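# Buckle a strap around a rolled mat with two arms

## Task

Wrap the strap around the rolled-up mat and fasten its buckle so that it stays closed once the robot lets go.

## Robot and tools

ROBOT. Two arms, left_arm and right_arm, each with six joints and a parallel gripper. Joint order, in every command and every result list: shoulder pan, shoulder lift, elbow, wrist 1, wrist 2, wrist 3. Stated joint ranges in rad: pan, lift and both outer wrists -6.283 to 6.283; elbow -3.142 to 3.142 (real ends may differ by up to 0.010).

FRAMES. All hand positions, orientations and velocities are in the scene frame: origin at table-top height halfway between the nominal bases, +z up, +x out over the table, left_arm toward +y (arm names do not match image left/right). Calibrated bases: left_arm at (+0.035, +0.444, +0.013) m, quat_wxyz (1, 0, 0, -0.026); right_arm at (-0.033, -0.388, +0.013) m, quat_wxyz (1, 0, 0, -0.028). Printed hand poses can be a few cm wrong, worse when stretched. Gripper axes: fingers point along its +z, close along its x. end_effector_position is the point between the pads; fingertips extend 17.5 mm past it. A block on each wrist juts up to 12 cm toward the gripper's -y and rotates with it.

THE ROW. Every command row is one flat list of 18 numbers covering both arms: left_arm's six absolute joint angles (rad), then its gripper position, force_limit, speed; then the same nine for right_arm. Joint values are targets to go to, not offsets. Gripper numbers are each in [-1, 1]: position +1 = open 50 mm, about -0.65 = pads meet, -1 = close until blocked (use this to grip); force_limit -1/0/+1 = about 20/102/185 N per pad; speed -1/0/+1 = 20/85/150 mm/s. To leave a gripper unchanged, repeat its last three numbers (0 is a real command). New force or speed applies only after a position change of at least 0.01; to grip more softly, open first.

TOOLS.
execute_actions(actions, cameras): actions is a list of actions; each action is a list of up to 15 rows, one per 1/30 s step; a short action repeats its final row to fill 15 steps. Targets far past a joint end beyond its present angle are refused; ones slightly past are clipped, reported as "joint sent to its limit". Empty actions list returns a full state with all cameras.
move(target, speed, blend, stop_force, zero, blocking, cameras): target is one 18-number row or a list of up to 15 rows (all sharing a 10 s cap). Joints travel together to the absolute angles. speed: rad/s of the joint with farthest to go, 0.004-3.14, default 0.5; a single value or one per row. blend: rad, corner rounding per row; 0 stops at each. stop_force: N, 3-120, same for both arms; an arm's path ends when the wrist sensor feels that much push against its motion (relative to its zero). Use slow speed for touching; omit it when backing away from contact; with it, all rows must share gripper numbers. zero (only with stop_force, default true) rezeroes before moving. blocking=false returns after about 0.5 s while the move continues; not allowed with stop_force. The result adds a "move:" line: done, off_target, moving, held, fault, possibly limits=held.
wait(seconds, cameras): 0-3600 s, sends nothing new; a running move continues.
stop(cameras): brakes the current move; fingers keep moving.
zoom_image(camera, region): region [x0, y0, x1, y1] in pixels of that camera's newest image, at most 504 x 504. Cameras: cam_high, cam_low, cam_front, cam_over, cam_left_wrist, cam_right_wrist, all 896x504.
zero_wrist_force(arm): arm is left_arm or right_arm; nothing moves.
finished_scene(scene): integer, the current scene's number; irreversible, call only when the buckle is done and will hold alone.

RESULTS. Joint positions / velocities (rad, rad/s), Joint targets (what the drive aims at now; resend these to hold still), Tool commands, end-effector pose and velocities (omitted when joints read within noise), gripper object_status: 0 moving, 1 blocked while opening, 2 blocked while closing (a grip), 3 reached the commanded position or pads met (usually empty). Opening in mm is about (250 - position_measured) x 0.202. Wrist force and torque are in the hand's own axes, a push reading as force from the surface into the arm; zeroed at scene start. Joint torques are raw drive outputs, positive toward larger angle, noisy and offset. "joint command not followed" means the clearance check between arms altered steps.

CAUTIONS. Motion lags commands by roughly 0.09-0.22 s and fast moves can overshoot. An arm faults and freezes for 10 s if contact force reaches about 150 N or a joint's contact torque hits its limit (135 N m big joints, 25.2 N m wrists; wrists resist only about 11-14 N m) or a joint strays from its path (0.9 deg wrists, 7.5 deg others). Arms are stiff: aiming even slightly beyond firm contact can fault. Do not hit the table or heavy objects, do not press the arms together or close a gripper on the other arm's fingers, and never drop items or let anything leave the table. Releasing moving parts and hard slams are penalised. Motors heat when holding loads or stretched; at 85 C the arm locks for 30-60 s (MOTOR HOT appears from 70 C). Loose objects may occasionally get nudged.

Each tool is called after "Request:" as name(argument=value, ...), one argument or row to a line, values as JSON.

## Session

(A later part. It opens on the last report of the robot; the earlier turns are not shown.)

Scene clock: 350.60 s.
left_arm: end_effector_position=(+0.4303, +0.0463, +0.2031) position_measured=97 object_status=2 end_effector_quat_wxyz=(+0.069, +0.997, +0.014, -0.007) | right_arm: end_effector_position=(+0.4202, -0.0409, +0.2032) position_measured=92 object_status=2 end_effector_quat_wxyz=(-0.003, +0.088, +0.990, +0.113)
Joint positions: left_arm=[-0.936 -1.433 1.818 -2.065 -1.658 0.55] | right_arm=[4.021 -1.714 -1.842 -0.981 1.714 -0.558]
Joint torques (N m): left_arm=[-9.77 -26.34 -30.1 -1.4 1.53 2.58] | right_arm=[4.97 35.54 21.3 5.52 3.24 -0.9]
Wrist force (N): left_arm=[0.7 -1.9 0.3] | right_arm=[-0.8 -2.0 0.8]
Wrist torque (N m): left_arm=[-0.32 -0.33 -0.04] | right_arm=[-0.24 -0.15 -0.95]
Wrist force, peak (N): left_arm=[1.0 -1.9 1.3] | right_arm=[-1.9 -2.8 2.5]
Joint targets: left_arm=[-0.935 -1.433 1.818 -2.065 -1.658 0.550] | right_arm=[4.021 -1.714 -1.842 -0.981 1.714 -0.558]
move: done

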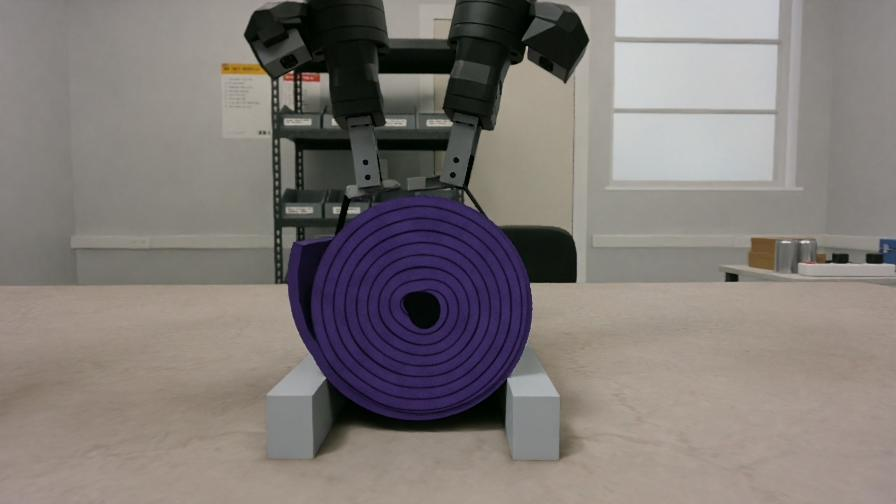

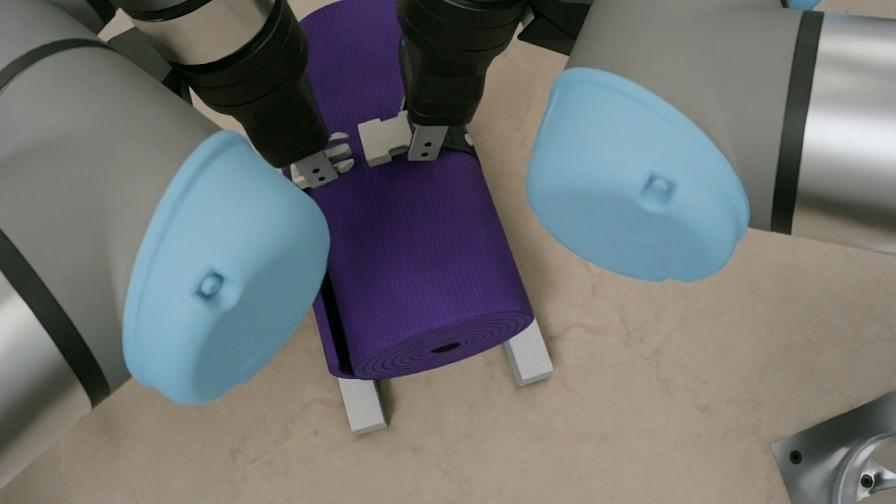

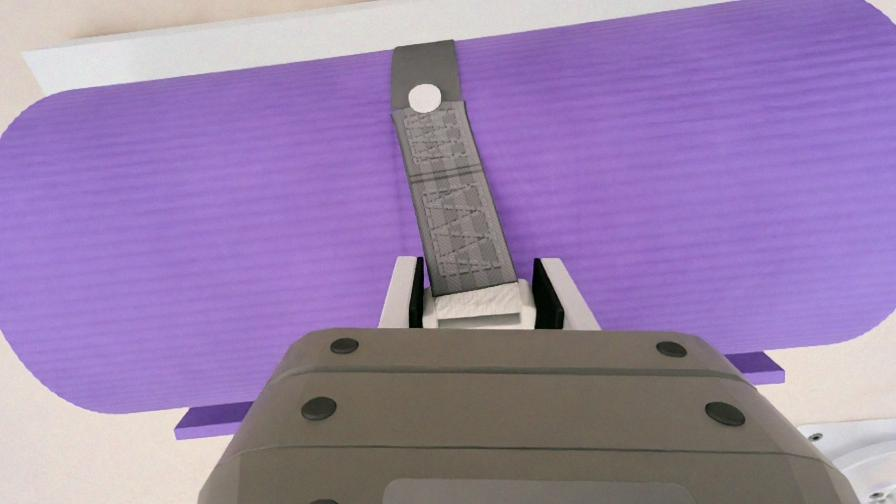

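Request:
move(
  target=[-0.9355,-1.4327,1.8179,-2.0653,-1.6578,0.55,-1,0.5,-1,4.0432,-1.745,-1.8114,-0.9762,1.7099,-0.536,-1,1,-1],
  speed=0.03,
  stop_force=22,
  cameras=["cam_front","cam_over"],
)

Request:
zoom_image(
  camera="cam_front",
  region=[320, 160, 450, 220],
)

Request:
zoom_image(
  camera="cam_over",
  region=[290, 100, 450, 200],
)

Scene clock: 368.67 s.
left_arm: end_effector_position=(+0.4303, +0.0463, +0.2031) position_measured=97 object_status=2 end_effector_quat_wxyz=(+0.069, +0.997, +0.014, -0.007) | right_arm: end_effector_position=(+0.4215, -0.0290, +0.2019) position_measured=92 object_status=2 end_effector_quat_wxyz=(-0.003, +0.088, +0.990, +0.113)
Joint positions: left_arm=[-0.935 -1.433 1.818 -2.065 -1.658 0.55] | right_arm=[4.034 -1.733 -1.823 -0.978 1.711 -0.545]
Joint torques (N m): left_arm=[-9.45 -35.5 -30.68 -9.95 -5.51 2.35] | right_arm=[1.97 39.74 21.3 8.48 6.12 -1.27]
Wrist force (N): left_arm=[3.5 -21.2 1.1] | right_arm=[-1.8 -22.4 -6.2]
Wrist torque (N m): left_arm=[-0.34 -0.23 -0.03] | right_arm=[-0.52 -0.08 -0.98]
Wrist force, peak (N): left_arm=[4.6 -31.3 1.3] | right_arm=[-2.2 -30.0 -9.6]
Joint targets: left_arm=[-0.935 -1.433 1.818 -2.065 -1.658 0.550] | right_arm=[4.034 -1.733 -1.823 -0.978 1.711 -0.545]
move: contact (right_arm); right_arm: the shoulder lift is farthest, 0.012 rad from its target

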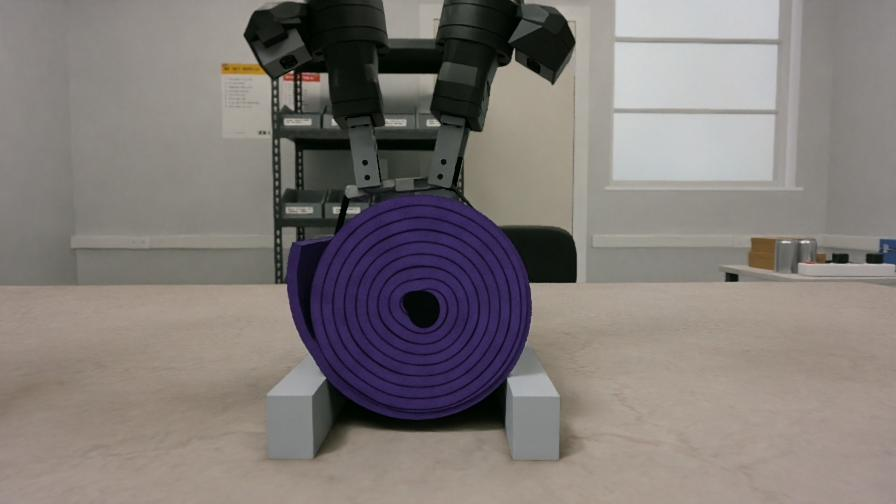

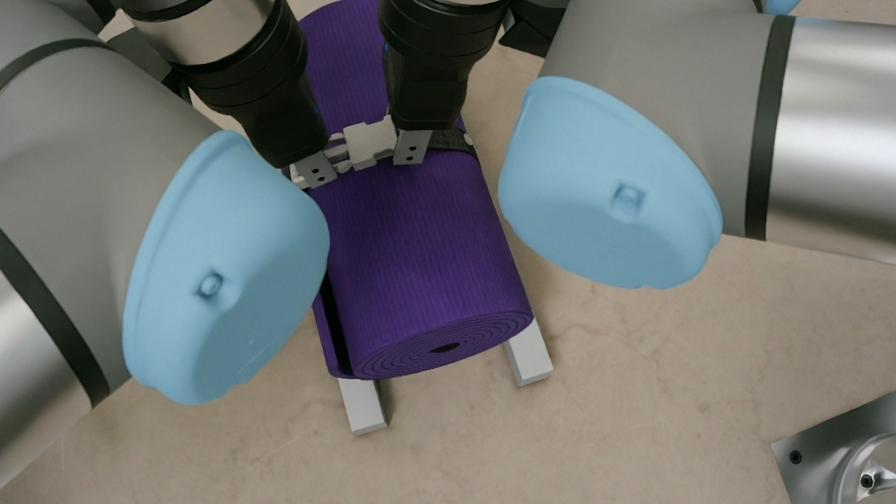

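Scaled by 3.877.

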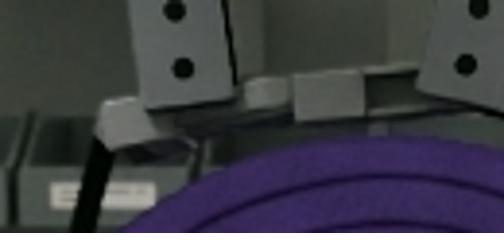

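Scaled by 3.150.

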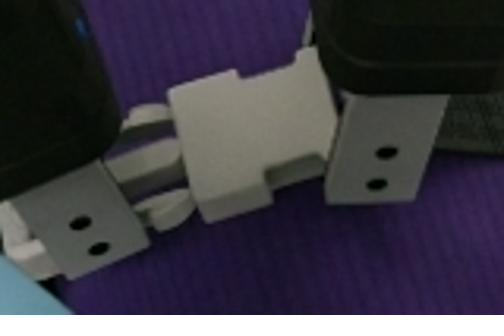

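Request:
move(
  target=[-0.9355,-1.4327,1.8179,-2.0653,-1.6578,0.55,-1,0.5,-1,4.0432,-1.7441,-1.8101,-0.9784,1.7099,-0.536,-1,1,-1],
  speed=0.02,
  stop_force=18,
  cameras=["cam_front","cam_over"],
)

Request:
zoom_image(
  camera="cam_front",
  region=[320, 160, 450, 220],
)

Request:
zoom_image(
  camera="cam_over",
  region=[290, 100, 450, 200],
)

Scene clock: 376.97 s.
left_arm: end_effector_position=(+0.4303, +0.0463, +0.2031) position_measured=97 object_status=2 end_effector_quat_wxyz=(+0.069, +0.997, +0.014, -0.007) | right_arm: end_effector_position=(+0.4215, -0.0279, +0.2019) position_measured=92 object_status=2 end_effector_quat_wxyz=(-0.003, +0.088, +0.990, +0.113)
Joint positions: left_arm=[-0.936 -1.433 1.818 -2.065 -1.658 0.55] | right_arm=[4.035 -1.734 -1.822 -0.978 1.711 -0.543]
Joint torques (N m): left_arm=[-9.49 -38.6 -43.02 -13.4 -8.41 2.05] | right_arm=[8.53 38.2 24.74 11.79 8.23 -1.2]
Wrist force (N): left_arm=[6.1 -38.6 2.9] | right_arm=[-3.8 -36.3 -11.4]
Wrist torque (N m): left_arm=[-0.43 -0.21 -0.01] | right_arm=[-0.39 -0.03 -1.02]
Wrist force, peak (N): left_arm=[7.3 -46.4 3.2] | right_arm=[-3.5 -42.9 -15.6]
Joint targets: left_arm=[-0.935 -1.433 1.818 -2.065 -1.658 0.550] | right_arm=[4.035 -1.734 -1.822 -0.978 1.711 -0.543]
move: contact (right_arm); right_arm: the elbow is farthest, 0.011 rad from its target

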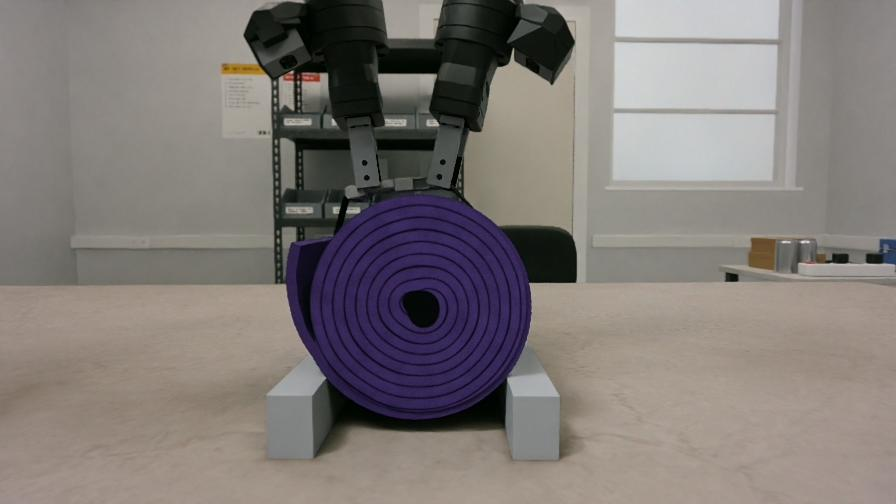

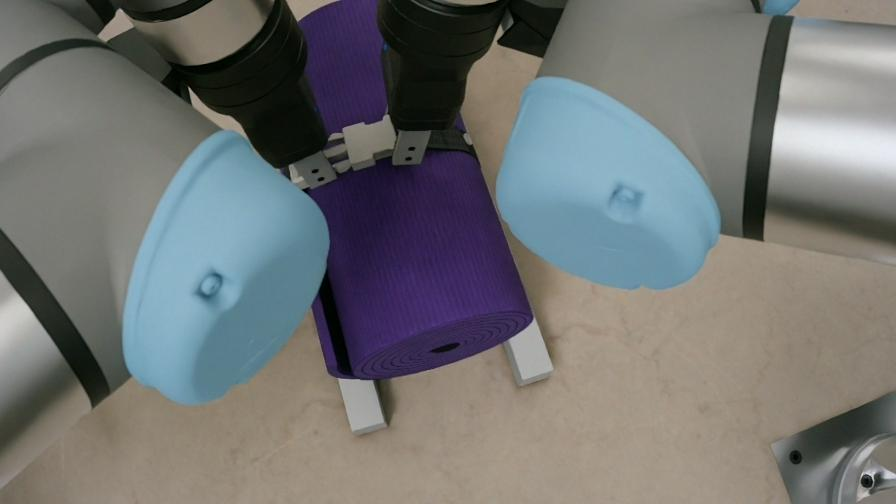

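Scaled by 3.877.

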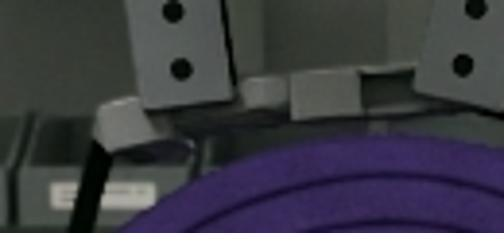

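Scaled by 3.150.

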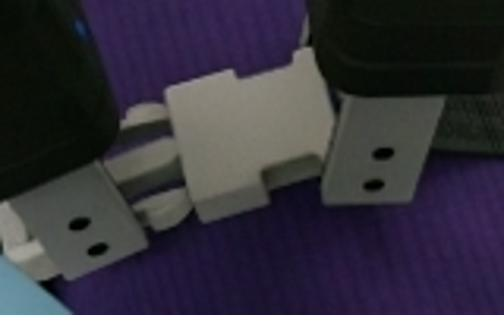

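Request:
move(
  target=[-0.9355,-1.4327,1.8179,-2.0653,-1.6578,0.55,-1,0.5,-1,4.0456,-1.7304,-1.797,-1.0468,1.6777,-0.5385,-1,1,-1],
  speed=0.03,
  cameras=["cam_front","cam_over"],
)

Request:
zoom_image(
  camera="cam_front",
  region=[320, 160, 450, 220],
)

Request:
zoom_image(
  camera="cam_over",
  region=[290, 100, 450, 200],
)

Scene clock: 389.10 s.
left_arm: end_effector_position=(+0.4303, +0.0463, +0.2031) position_measured=97 object_status=2 end_effector_quat_wxyz=(+0.069, +0.997, +0.014, -0.007) | right_arm: end_effector_position=(+0.4199, -0.0341, +0.2058) position_measured=92 object_status=2 end_effector_quat_wxyz=(-0.002, +0.088, +0.992, +0.087)
Joint positions: left_arm=[-0.936 -1.433 1.818 -2.065 -1.658 0.55] | right_arm=[4.046 -1.73 -1.797 -1.047 1.678 -0.538]
Joint torques (N m): left_arm=[-9.4 -38.74 -18.32 -0.92 1.77 1.42] | right_arm=[5.33 41.58 29.1 6.06 0.09 1.33]
Wrist force (N): left_arm=[0.6 -2.3 0.8] | right_arm=[-2.0 -1.9 2.9]
Wrist torque (N m): left_arm=[-0.39 -0.27 -0.04] | right_arm=[0.03 -0.09 -0.91]
Wrist force, peak (N): left_arm=[6.2 -39.0 3.2] | right_arm=[-3.1 -36.3 -13.0]
Joint targets: left_arm=[-0.935 -1.433 1.818 -2.065 -1.658 0.550] | right_arm=[4.046 -1.730 -1.797 -1.047 1.678 -0.538]
move: done

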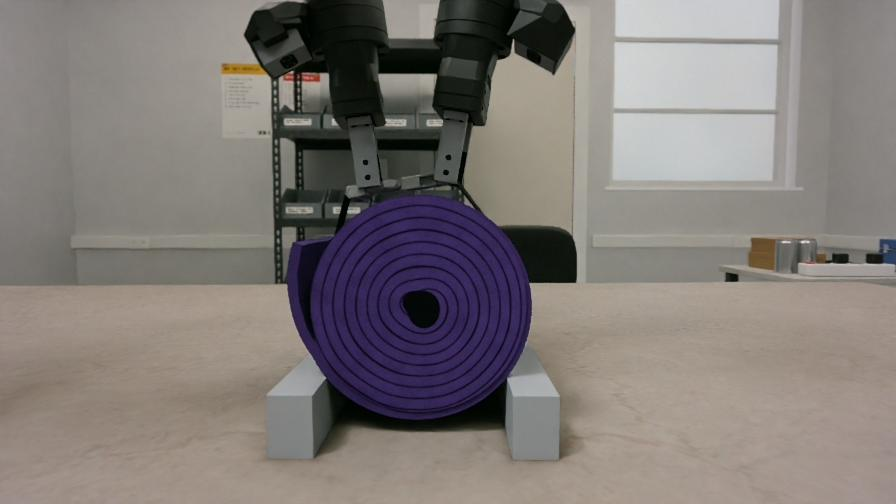

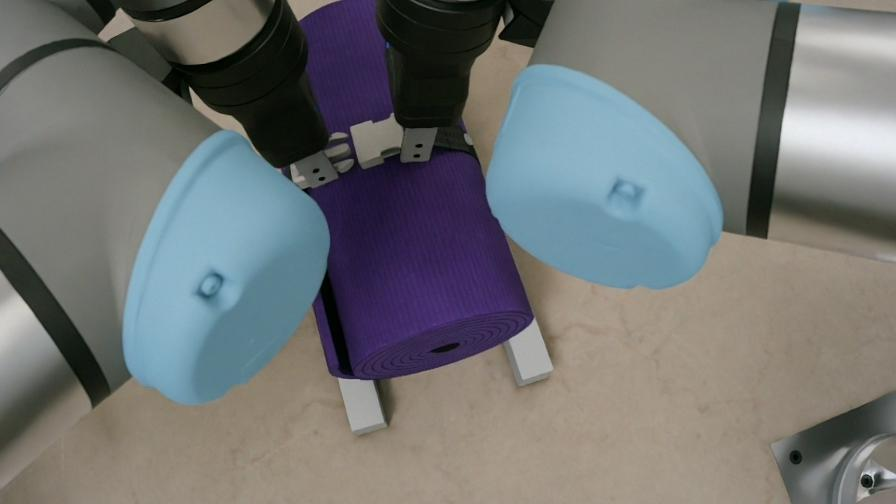

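Scaled by 3.877.

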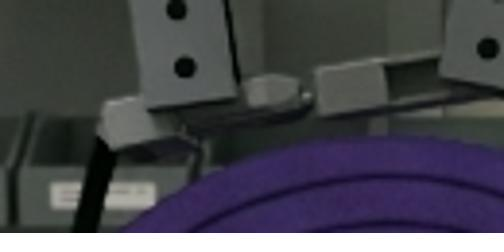

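Scaled by 3.150.

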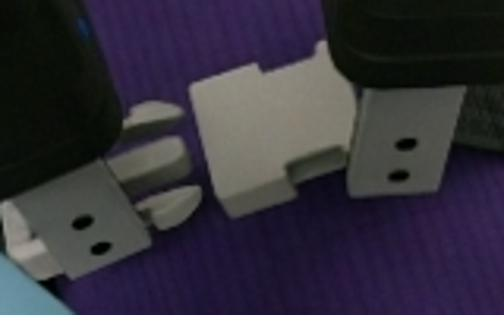

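Request:
zoom_image(
  camera="cam_front",
  region=[340, 172, 420, 206],
)

Request:
zoom_image(
  camera="cam_over",
  region=[320, 110, 400, 180],
)

Scaled by 6.300.

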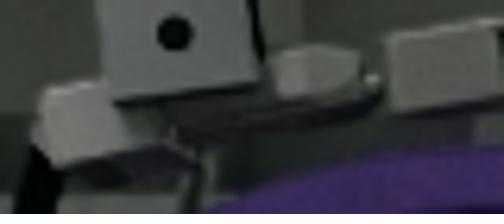

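Scaled by 6.300.

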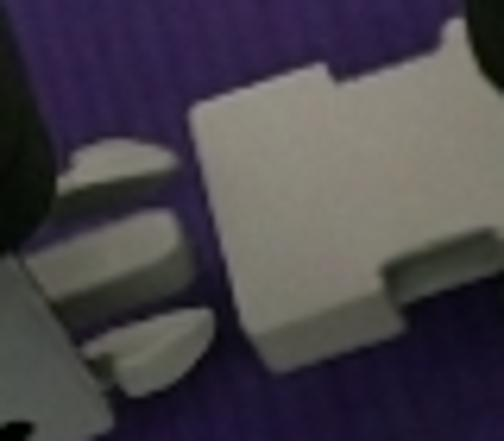

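Request:
move(
  target=[-0.9922,-1.4788,1.8905,-2.1533,-1.5458,0.4916,-1,0.5,-1,4.0456,-1.7304,-1.797,-1.0468,1.6777,-0.5385,-1,1,-1],
  speed=0.06,
  stop_force=15,
  cameras=["cam_front","cam_over"],
)

Request:
zoom_image(
  camera="cam_front",
  region=[340, 172, 420, 206],
)

Request:
zoom_image(
  camera="cam_over",
  region=[320, 110, 400, 180],
)

Scene clock: 418.80 s.
left_arm: end_effector_position=(+0.4279, +0.0464, +0.2032) position_measured=97 object_status=2 end_effector_quat_wxyz=(+0.068, +0.996, +0.019, +0.052) | right_arm: end_effector_position=(+0.4199, -0.0341, +0.2058) position_measured=92 object_status=2 end_effector_quat_wxyz=(-0.002, +0.088, +0.992, +0.087)
Joint positions: left_arm=[-0.992 -1.479 1.891 -2.153 -1.546 0.492] | right_arm=[4.046 -1.73 -1.797 -1.047 1.678 -0.538]
Joint torques (N m): left_arm=[10.81 -23.41 -31.02 -0.81 -1.91 2.57] | right_arm=[-5.23 23.86 17.17 5.91 3.72 -0.45]
Wrist force (N): left_arm=[0.4 -2.9 1.1] | right_arm=[-2.4 -2.2 3.4]
Wrist torque (N m): left_arm=[-0.47 -0.27 0.00] | right_arm=[0.00 -0.08 -0.91]
Wrist force, peak (N): left_arm=[0.5 -3.0 1.2] | right_arm=[-2.4 -2.2 3.6]
Joint targets: left_arm=[-0.992 -1.479 1.890 -2.153 -1.546 0.492] | right_arm=[4.046 -1.730 -1.797 -1.047 1.678 -0.538]
move: done

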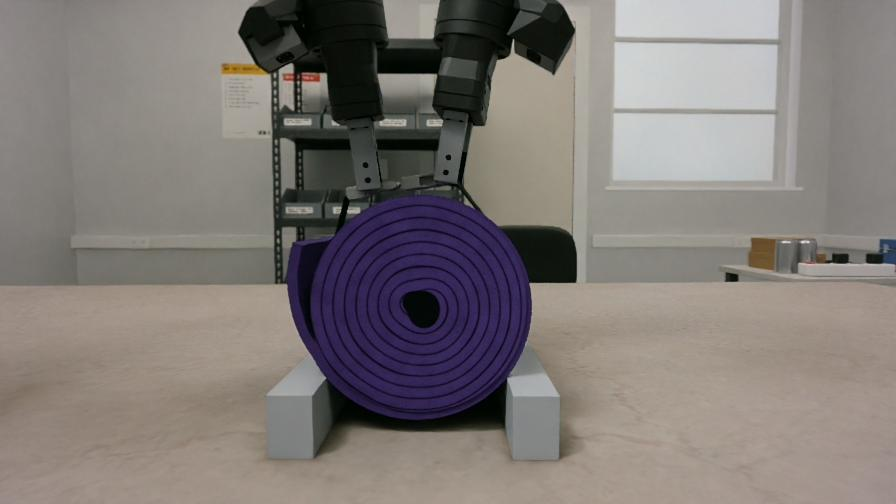

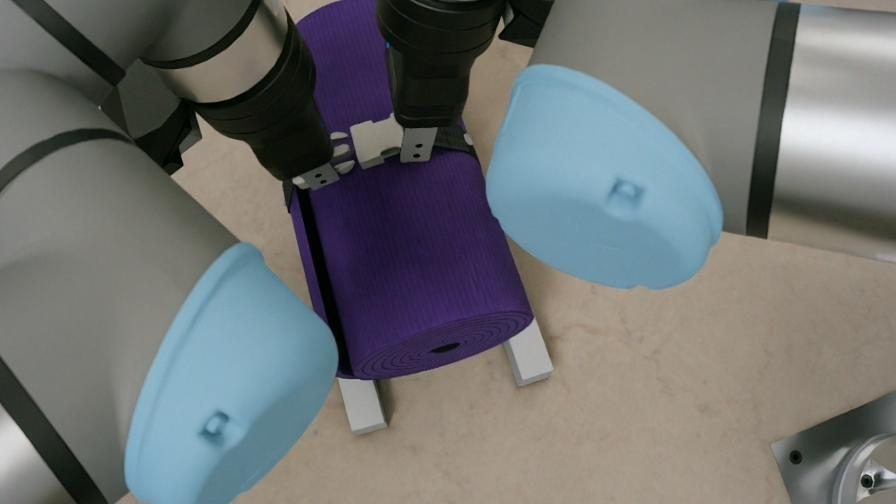

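Scaled by 6.300.

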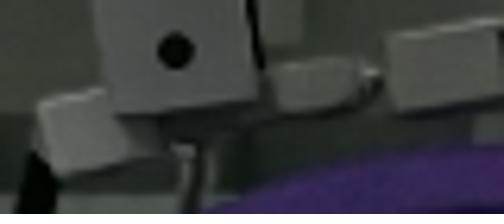

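Scaled by 6.300.

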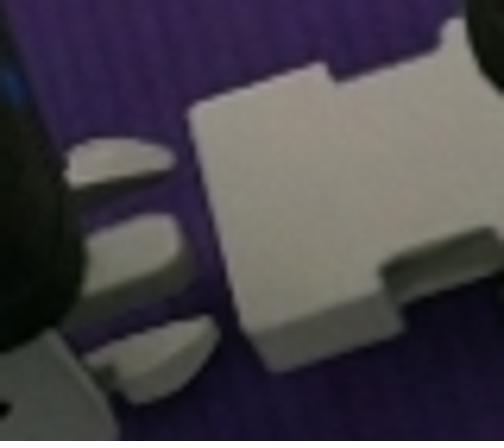

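Request:
move(
  target=[
    [-0.9922,-1.4788,1.8905,-2.1533,-1.5458,0.4916,-1,0.5,-1,4.0438,-1.7324,-1.7946,-1.0473,1.6781,-0.5402,-1,1,-1],
    [-0.9922,-1.4788,1.8905,-2.1533,-1.5458,0.4916,-1,0.5,-1,4.0653,-1.7649,-1.7641,-1.0431,1.675,-0.519,-1,1,-1],
  ],
  speed=0.025,
  stop_force=25,
  cameras=["cam_front","cam_over"],
)

Request:
zoom_image(
  camera="cam_front",
  region=[340, 172, 420, 206],
)

Request:
zoom_image(
  camera="cam_over",
  region=[320, 110, 400, 180],
)

Scene clock: 433.27 s.
left_arm: end_effector_position=(+0.4279, +0.0464, +0.2031) position_measured=97 object_status=2 end_effector_quat_wxyz=(+0.068, +0.996, +0.019, +0.052) | right_arm: end_effector_position=(+0.4218, -0.0278, +0.2048) position_measured=92 object_status=2 end_effector_quat_wxyz=(-0.002, +0.088, +0.992, +0.087)
Joint positions: left_arm=[-0.992 -1.479 1.89 -2.153 -1.546 0.492] | right_arm=[4.051 -1.743 -1.784 -1.046 1.677 -0.533]
Joint torques (N m): left_arm=[-20.39 -34.86 -31.89 -11.38 -5.8 2.39] | right_arm=[4.33 40.28 23.41 7.83 6.93 -1.21]
Wrist force (N): left_arm=[4.0 -28.8 1.2] | right_arm=[-2.5 -26.4 -6.6]
Wrist torque (N m): left_arm=[-0.54 -0.28 -0.03] | right_arm=[-0.14 -0.04 -0.96]
Wrist force, peak (N): left_arm=[4.6 -35.9 2.5] | right_arm=[-3.3 -31.9 -8.9]
Joint targets: left_arm=[-0.992 -1.479 1.890 -2.153 -1.546 0.492] | right_arm=[4.051 -1.743 -1.784 -1.046 1.677 -0.533]
move: contact (right_arm); path passed 1 of 2 targets; right_arm: the shoulder lift is farthest, 0.022 rad from its target

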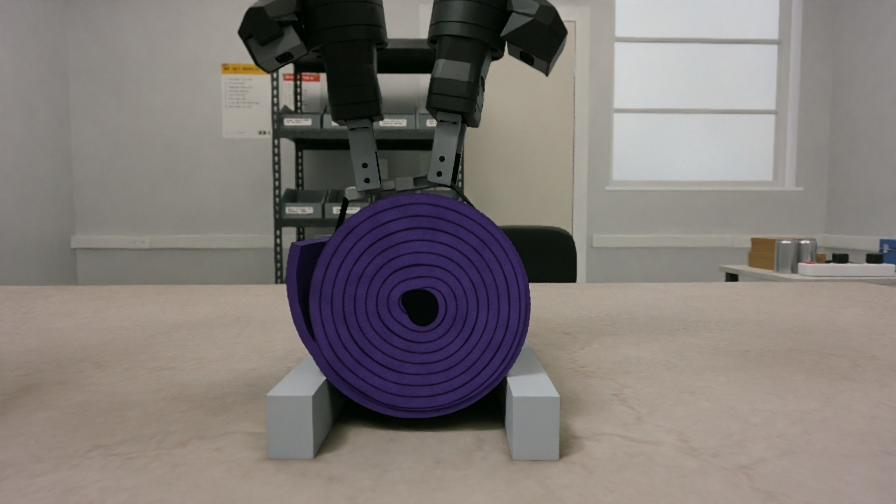

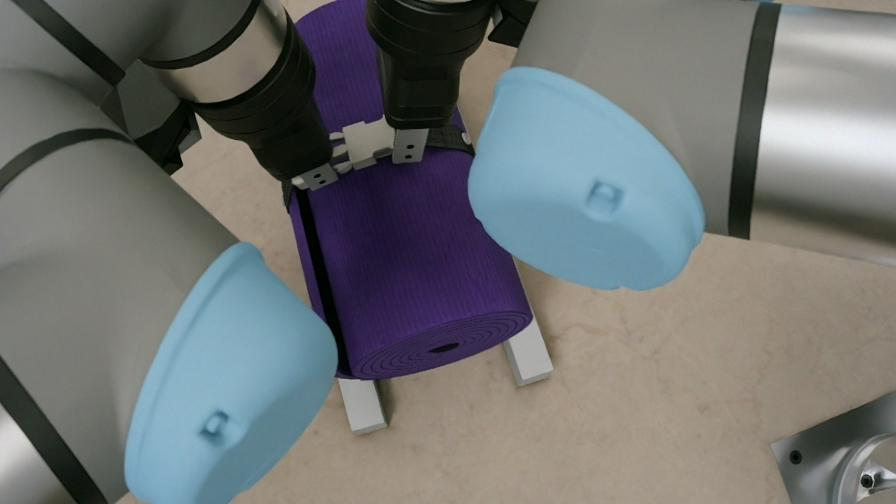

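Scaled by 6.300.

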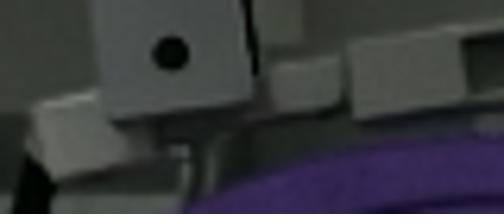

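Scaled by 6.300.

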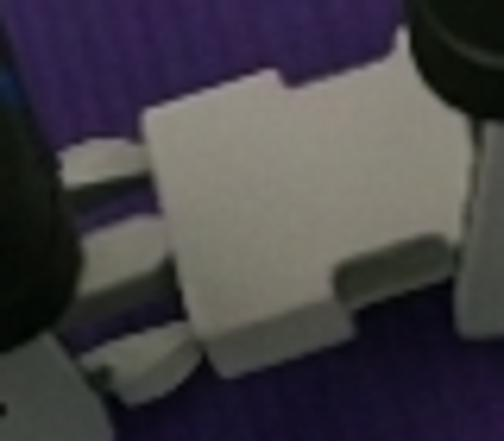

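Request:
move(
  target=[-0.9922,-1.4788,1.8905,-2.1533,-1.5458,0.4916,-1,0.5,-1,4.0497,-1.7365,-1.7899,-1.0475,1.6773,-0.5345,-1,1,-1],
  speed=0.03,
)

Request:
move(
  target=[-0.9922,-1.4788,1.8905,-2.1533,-1.5458,0.4916,-1,0.5,-1,4.0669,-1.7625,-1.7655,-1.0441,1.6748,-0.5175,-1,1,-1],
  speed=0.02,
  stop_force=35,
  cameras=["cam_front","cam_over"],
)

Request:
zoom_image(
  camera="cam_front",
  region=[340, 172, 420, 206],
)

Request:
zoom_image(
  camera="cam_over",
  region=[320, 110, 400, 180],
)

Scene clock: 448.63 s.
left_arm: end_effector_position=(+0.4279, +0.0463, +0.2032) position_measured=97 object_status=2 end_effector_quat_wxyz=(+0.068, +0.996, +0.018, +0.052) | right_arm: end_effector_position=(+0.4203, -0.0302, +0.2058) position_measured=92 object_status=2 end_effector_quat_wxyz=(-0.003, +0.088, +0.992, +0.087)
Joint positions: left_arm=[-0.992 -1.479 1.89 -2.153 -1.546 0.492] | right_arm=[4.05 -1.736 -1.79 -1.048 1.677 -0.535]
Joint torques (N m): left_arm=[2.24 -37.24 -29.21 -1.14 2.26 2.44] | right_arm=[-5.21 21.82 30.9 3.68 1.09 -0.41]
Wrist force (N): left_arm=[0.0 -3.4 0.4] | right_arm=[-0.6 -3.2 1.7]
Wrist torque (N m): left_arm=[-0.55 -0.28 0.00] | right_arm=[-0.17 -0.22 -0.83]
Wrist force, peak (N): left_arm=[4.5 -29.1 2.7] | right_arm=[-2.7 -26.6 -6.2]
Joint targets: left_arm=[-0.992 -1.479 1.890 -2.153 -1.546 0.492] | right_arm=[4.050 -1.737 -1.790 -1.048 1.677 -0.534]
move: done

Scene clock: 449.90 s.
left_arm: end_effector_position=(+0.4279, +0.0464, +0.2031) position_measured=97 object_status=2 end_effector_quat_wxyz=(+0.068, +0.996, +0.019, +0.052) | right_arm: end_effector_position=(+0.4208, -0.0269, +0.2052) position_measured=92 object_status=2 end_effector_quat_wxyz=(-0.002, +0.088, +0.992, +0.087)
Joint positions: left_arm=[-0.992 -1.479 1.891 -2.153 -1.546 0.492] | right_arm=[4.053 -1.742 -1.785 -1.047 1.676 -0.531]
Joint torques (N m): left_arm=[-23.87 -36.3 -43.24 -13.45 -7.11 2.38] | right_arm=[8.23 38.64 25.23 9.48 8.11 -0.97]
Wrist force (N): left_arm=[5.3 -40.1 2.1] | right_arm=[-1.9 -35.9 -10.3]
Wrist torque (N m): left_arm=[-0.68 -0.24 -0.04] | right_arm=[-0.18 -0.21 -0.97]
Wrist force, peak (N): left_arm=[5.6 -45.0 3.8] | right_arm=[-3.1 -39.9 -11.8]
Joint targets: left_arm=[-0.992 -1.479 1.890 -2.153 -1.546 0.492] | right_arm=[4.053 -1.742 -1.785 -1.047 1.676 -0.531]
move: contact (right_arm); right_arm: the shoulder lift is farthest, 0.020 rad from its target

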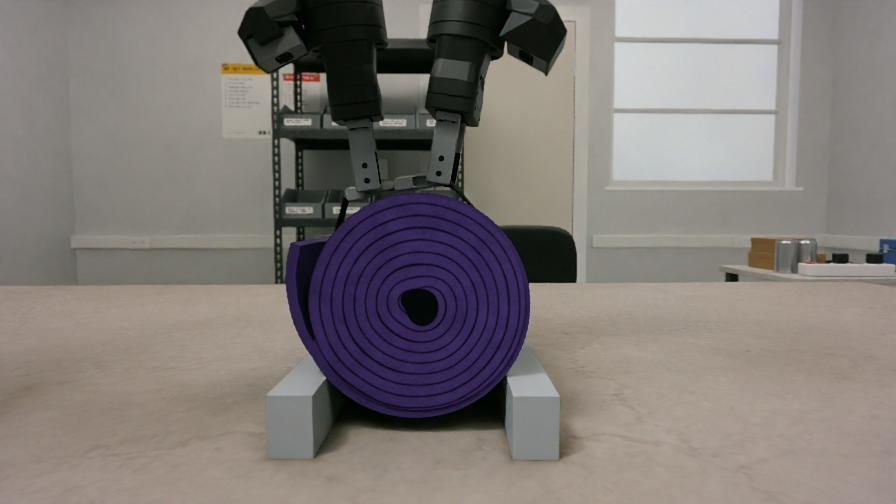

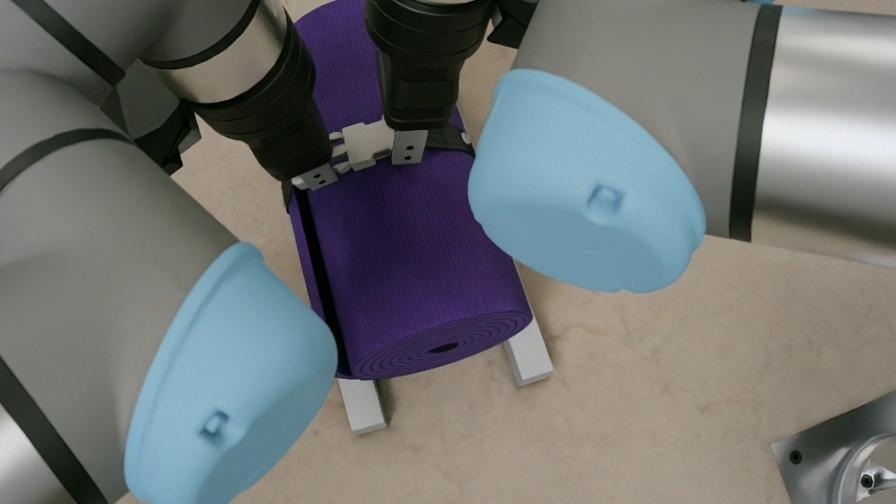

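Scaled by 6.300.

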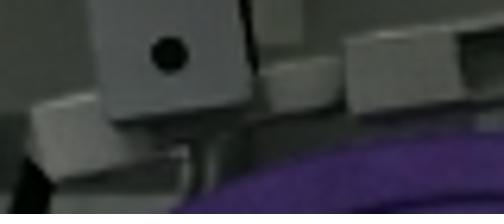

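Scaled by 6.300.

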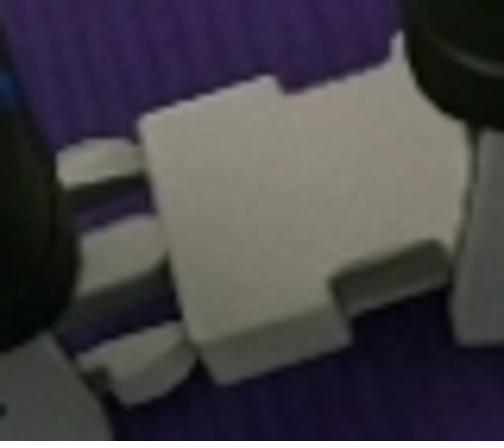

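Request:
move(
  target=[
    [-0.9922,-1.4788,1.8905,-2.1533,-1.5458,0.4916,-1,0.5,-1,4.053,-1.7429,-1.7863,-1.0448,1.676,-0.531,-1,1,-1],
    [-0.9922,-1.4788,1.8905,-2.1533,-1.5458,0.4916,-1,0.5,-1,4.0559,-1.7473,-1.7823,-1.0442,1.6755,-0.528,-1,1,-1],
  ],
  speed=0.015,
  stop_force=15,
  cameras=["cam_front","cam_over"],
)

Request:
zoom_image(
  camera="cam_front",
  region=[340, 172, 420, 206],
)

Request:
zoom_image(
  camera="cam_over",
  region=[320, 110, 400, 180],
)

Scene clock: 459.53 s.
left_arm: end_effector_position=(+0.4279, +0.0465, +0.2031) position_measured=247 object_status=2 end_effector_quat_wxyz=(+0.068, +0.996, +0.019, +0.052) | right_arm: end_effector_position=(+0.4212, -0.0247, +0.2038) position_measured=92 object_status=2 end_effector_quat_wxyz=(-0.002, +0.089, +0.992, +0.087)
Joint positions: left_arm=[-0.992 -1.479 1.891 -2.153 -1.546 0.492] | right_arm=[4.056 -1.747 -1.782 -1.044 1.675 -0.528]
Joint torques (N m): left_arm=[5.84 -28.53 -35.57 -12.72 1.67 1.48] | right_arm=[20.3 40.73 25.11 7.52 9.13 -0.83]
Wrist force (N): left_arm=[-17.7 -33.5 -2.4] | right_arm=[-23.9 -27.4 -4.2]
Wrist torque (N m): left_arm=[-0.51 -0.50 0.06] | right_arm=[-0.12 -0.95 0.35]
Wrist force, peak (N): left_arm=[0.0 -55.9 3.4] | right_arm=[-10.5 -48.6 -16.5]
Joint targets: left_arm=[-0.992 -1.479 1.890 -2.153 -1.546 0.492] | right_arm=[4.056 -1.747 -1.782 -1.044 1.675 -0.528]
move: done

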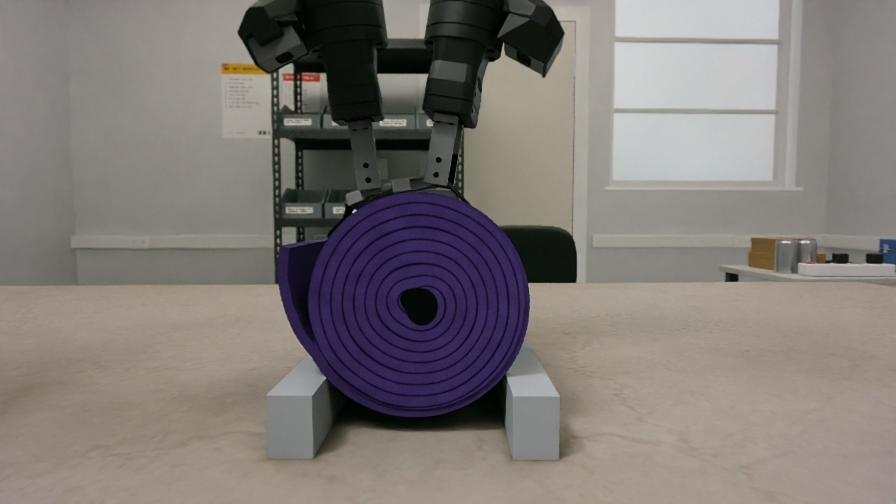

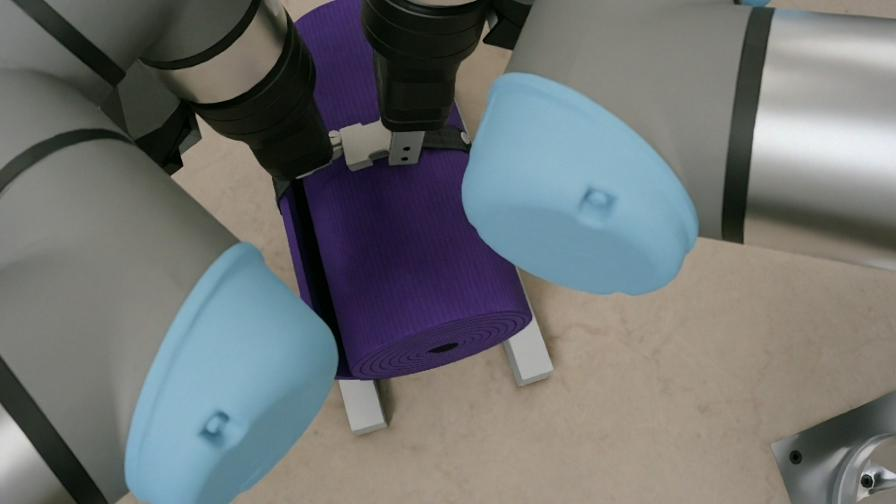

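Scaled by 6.300.

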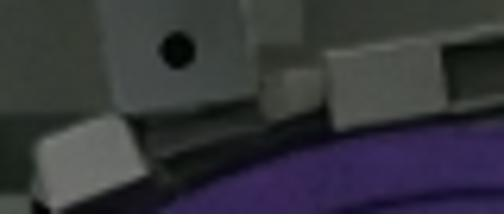

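Scaled by 6.300.

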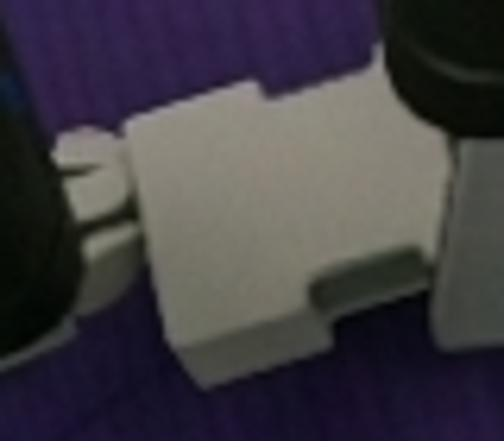

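Request:
execute_actions(
  actions=[],
  cameras=["cam_left_wrist", "cam_high"],
)

Request:
zoom_image(
  camera="cam_high",
  region=[390, 170, 470, 250],
)

Scene clock: 462.47 s.
left_arm: end_effector_position=(+0.4279, +0.0464, +0.2032) position_measured=247 object_status=2 end_effector_quat_wxyz=(+0.068, +0.996, +0.019, +0.052) | right_arm: end_effector_position=(+0.4212, -0.0246, +0.2038) position_measured=92 object_status=2 end_effector_quat_wxyz=(-0.002, +0.089, +0.992, +0.087)
Joint positions: left_arm=[-0.992 -1.479 1.891 -2.153 -1.546 0.492] | right_arm=[4.056 -1.747 -1.782 -1.044 1.675 -0.528]
Joint velocities: within noise
Joint torques (N m): left_arm=[-2.64 -28.95 -43.72 -14.88 0.41 -0.28] | right_arm=[30.52 28.8 35.47 7.77 11.16 -0.91]
Motor temperatures (°C): left_arm=[26 29 26 33 34 33] | right_arm=[31 30 24 30 40 34]
Wrist force (N): left_arm=[-18.0 -34.3 -2.4] | right_arm=[-24.3 -28.1 -4.2]
Wrist torque (N m): left_arm=[-0.51 -0.51 0.05] | right_arm=[-0.12 -0.97 0.37]
Wrist force, peak (N): left_arm=[-18.7 -34.3 -3.9] | right_arm=[-24.5 -28.1 -4.4]
Joint targets: left_arm=[-0.992 -1.479 1.890 -2.153 -1.546 0.492] | right_arm=[4.056 -1.747 -1.782 -1.044 1.675 -0.528]
Tool commands: left_gripper/position=-1.0 left_gripper/force_limit=+0.5 left_gripper/speed=-1.0 right_gripper/position=-1.0 right_gripper/force_limit=+1.0 right_gripper/speed=-1.0
Images, in order (width x height): cam_high 896x504, cam_left_wrist 896x504.

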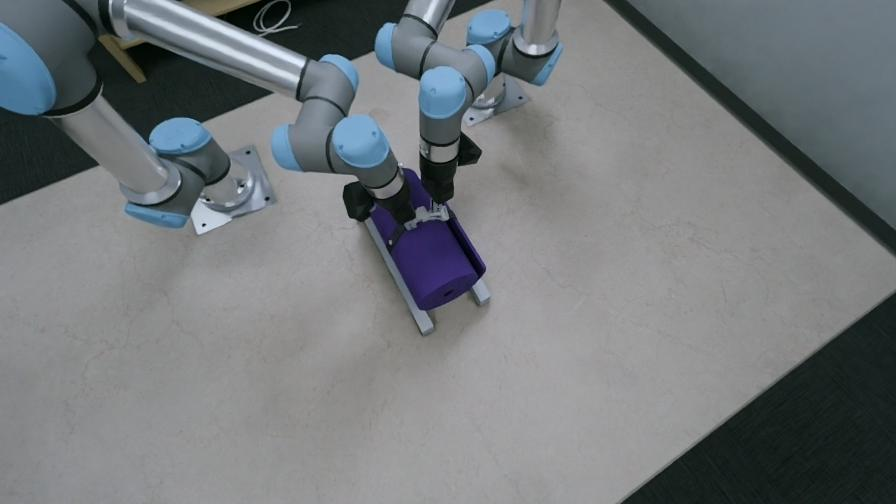

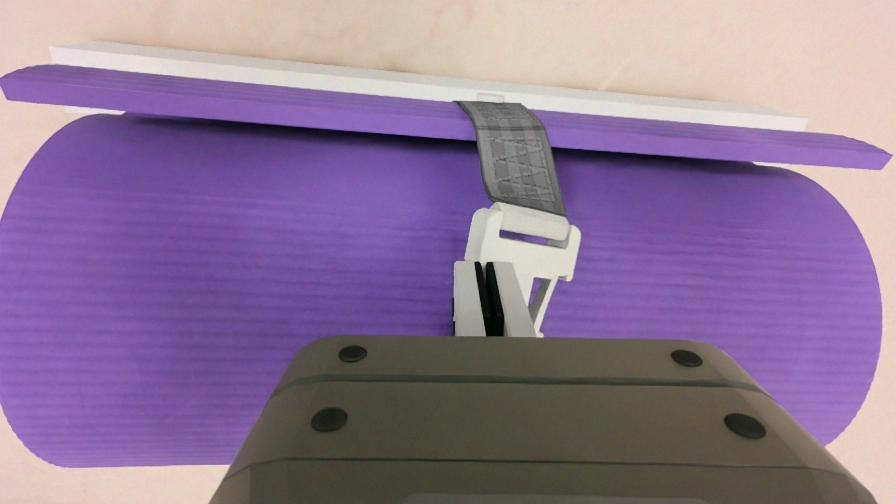

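Scaled by 6.300.

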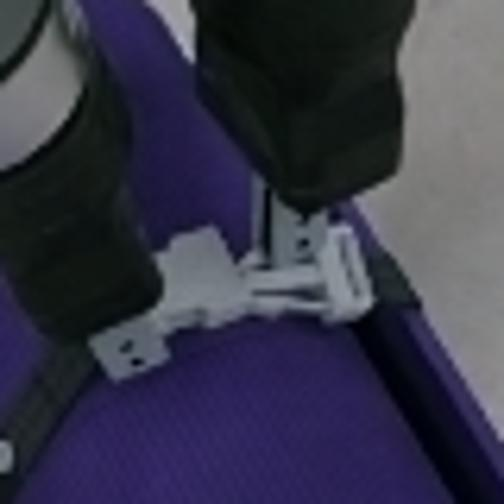

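Request:
move(
  target=[-0.9922,-1.4788,1.8905,-2.1533,-1.5458,0.4916,-1,0.5,-1,4.0525,-1.742,-1.787,-1.045,1.676,-0.5315,-1,1,-1],
  speed=0.02,
)

Request:
move(
  target=[
    [-0.9877,-1.5068,1.8637,-2.0993,-1.5473,0.4961,-1,0.5,-1,4.0525,-1.742,-1.787,-1.045,1.676,-0.5315,-1,1,-1],
    [-0.977,-1.545,1.829,-2.013,-1.55,0.507,-1,0.5,-1,4.0525,-1.742,-1.787,-1.045,1.676,-0.5315,-1,1,-1],
  ],
  speed=0.05,
  blend=0.01,
)

Request:
move(
  target=[-0.977,-1.545,1.829,-2.013,-1.55,0.507,0.95,0.5,-1,4.0525,-1.742,-1.787,-1.045,1.676,-0.5315,-1,1,-1],
  cameras=["cam_front","cam_over","cam_left_wrist"],
)

Request:
zoom_image(
  camera="cam_front",
  region=[320, 160, 480, 220],
)

Request:
zoom_image(
  camera="cam_over",
  region=[250, 100, 450, 200],
)

Scene clock: 471.67 s.
left_arm: end_effector_position=(+0.4279, +0.0463, +0.2033) position_measured=253 object_status=3 end_effector_quat_wxyz=(+0.069, +0.996, +0.019, +0.053) | right_arm: end_effector_position=(+0.4208, -0.0277, +0.2044) position_measured=92 object_status=2 end_effector_quat_wxyz=(-0.002, +0.088, +0.992, +0.087)
Joint positions: left_arm=[-0.992 -1.479 1.89 -2.153 -1.546 0.492] | right_arm=[4.053 -1.742 -1.787 -1.045 1.676 -0.532]
Joint torques (N m): left_arm=[-0.82 -29.46 -17.94 -0.78 2.1 -2.18] | right_arm=[-6.26 29.78 28.6 4.57 -1.51 0.92]
Wrist force (N): left_arm=[-0.2 -2.6 -0.1] | right_arm=[-3.0 -5.7 2.6]
Wrist torque (N m): left_arm=[-0.49 -0.21 -0.01] | right_arm=[-0.56 0.05 -0.82]
Wrist force, peak (N): left_arm=[-18.5 -34.5 -3.8] | right_arm=[-24.5 -28.1 -4.3]
Joint targets: left_arm=[-0.992 -1.479 1.890 -2.153 -1.546 0.492] | right_arm=[4.053 -1.742 -1.787 -1.045 1.676 -0.532]
move: done

Scene clock: 474.73 s.
left_arm: end_effector_position=(+0.4257, +0.0639, +0.2502) position_measured=253 object_status=3 end_effector_quat_wxyz=(+0.063, +0.997, +0.018, +0.049) | right_arm: end_effector_position=(+0.4209, -0.0277, +0.2044) position_measured=92 object_status=2 end_effector_quat_wxyz=(-0.002, +0.088, +0.992, +0.087)
Joint positions: left_arm=[-0.977 -1.545 1.829 -2.013 -1.55 0.507] | right_arm=[4.052 -1.742 -1.787 -1.045 1.676 -0.531]
Joint torques (N m): left_arm=[7.02 -25.4 -21.2 -5.14 -1.58 1.84] | right_arm=[-5.6 21.76 34.81 5.84 -1.47 1.05]
Wrist force (N): left_arm=[-0.3 -2.7 -0.3] | right_arm=[-2.9 -5.6 2.2]
Wrist torque (N m): left_arm=[-0.51 -0.21 -0.12] | right_arm=[-0.56 0.06 -0.82]
Wrist force, peak (N): left_arm=[-0.5 -2.9 0.5] | right_arm=[-3.2 -5.8 2.9]
Joint targets: left_arm=[-0.977 -1.545 1.829 -2.013 -1.550 0.507] | right_arm=[4.053 -1.742 -1.787 -1.045 1.676 -0.532]
move: done

Scene clock: 477.40 s.
left_arm: end_effector_position=(+0.4257, +0.0639, +0.2501) position_measured=10 object_status=0 end_effector_quat_wxyz=(+0.063, +0.997, +0.018, +0.049) | right_arm: end_effector_position=(+0.4209, -0.0277, +0.2044) position_measured=92 object_status=2 end_effector_quat_wxyz=(-0.002, +0.088, +0.992, +0.087)
Joint positions: left_arm=[-0.977 -1.545 1.829 -2.013 -1.55 0.507] | right_arm=[4.052 -1.742 -1.787 -1.045 1.676 -0.531]
Joint torques (N m): left_arm=[-7 -20.85 -17.61 -5.64 1.58 -2.46] | right_arm=[-4.84 22.01 34.78 5.84 -1.26 0.96]
Wrist force (N): left_arm=[-0.3 -2.4 -0.5] | right_arm=[-2.4 -5.4 1.4]
Wrist torque (N m): left_arm=[-0.46 -0.21 -0.12] | right_arm=[-0.55 0.07 -0.82]
Wrist force, peak (N): left_arm=[-0.3 -2.8 -0.4] | right_arm=[-3.2 -5.7 2.9]
Joint targets: left_arm=[-0.977 -1.545 1.829 -2.013 -1.550 0.507] | right_arm=[4.053 -1.742 -1.787 -1.045 1.676 -0.532]
move: done

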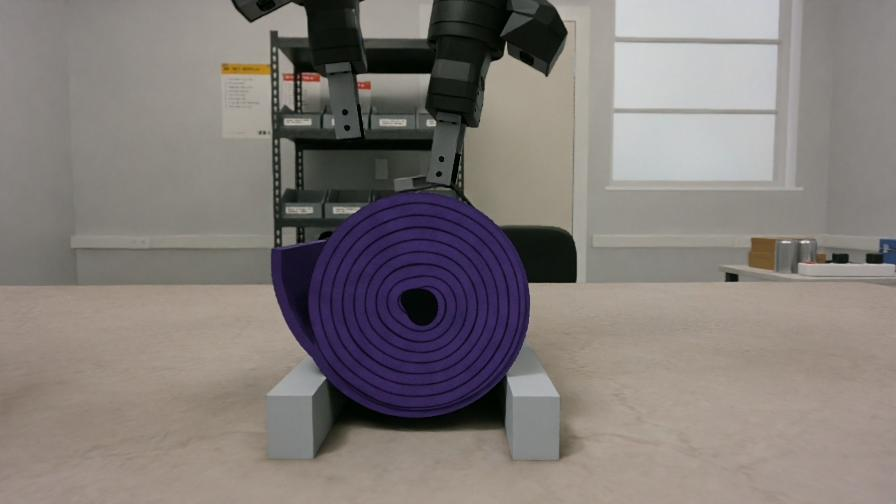

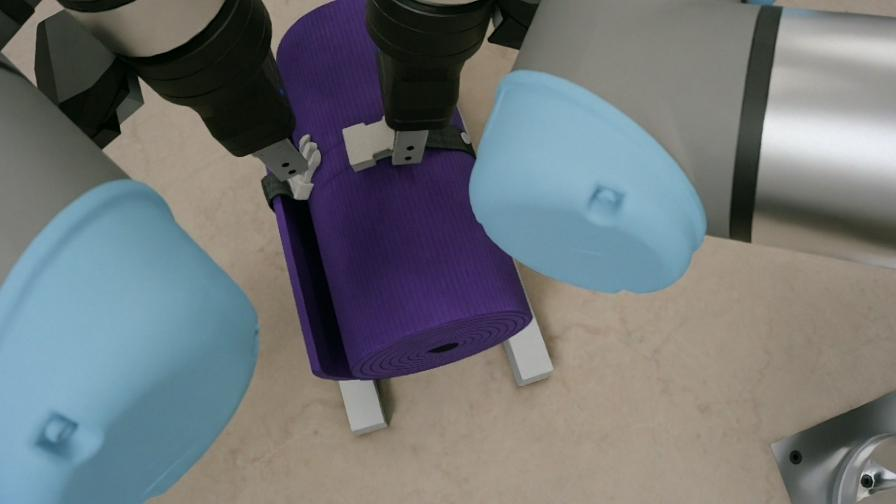

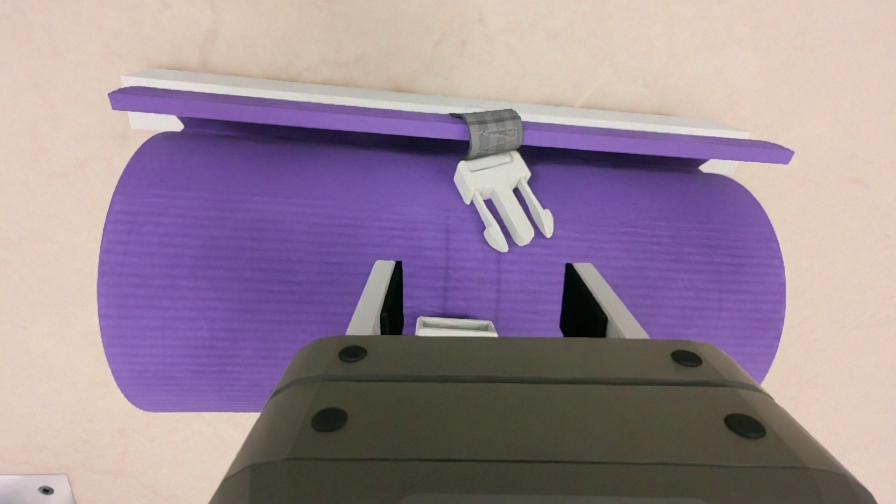

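Scaled by 3.150.

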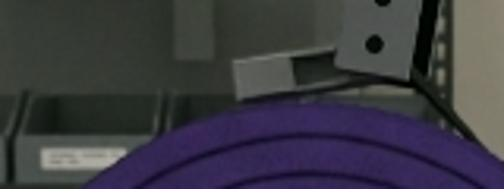

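Scaled by 2.520.

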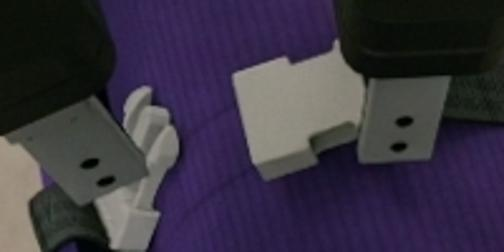

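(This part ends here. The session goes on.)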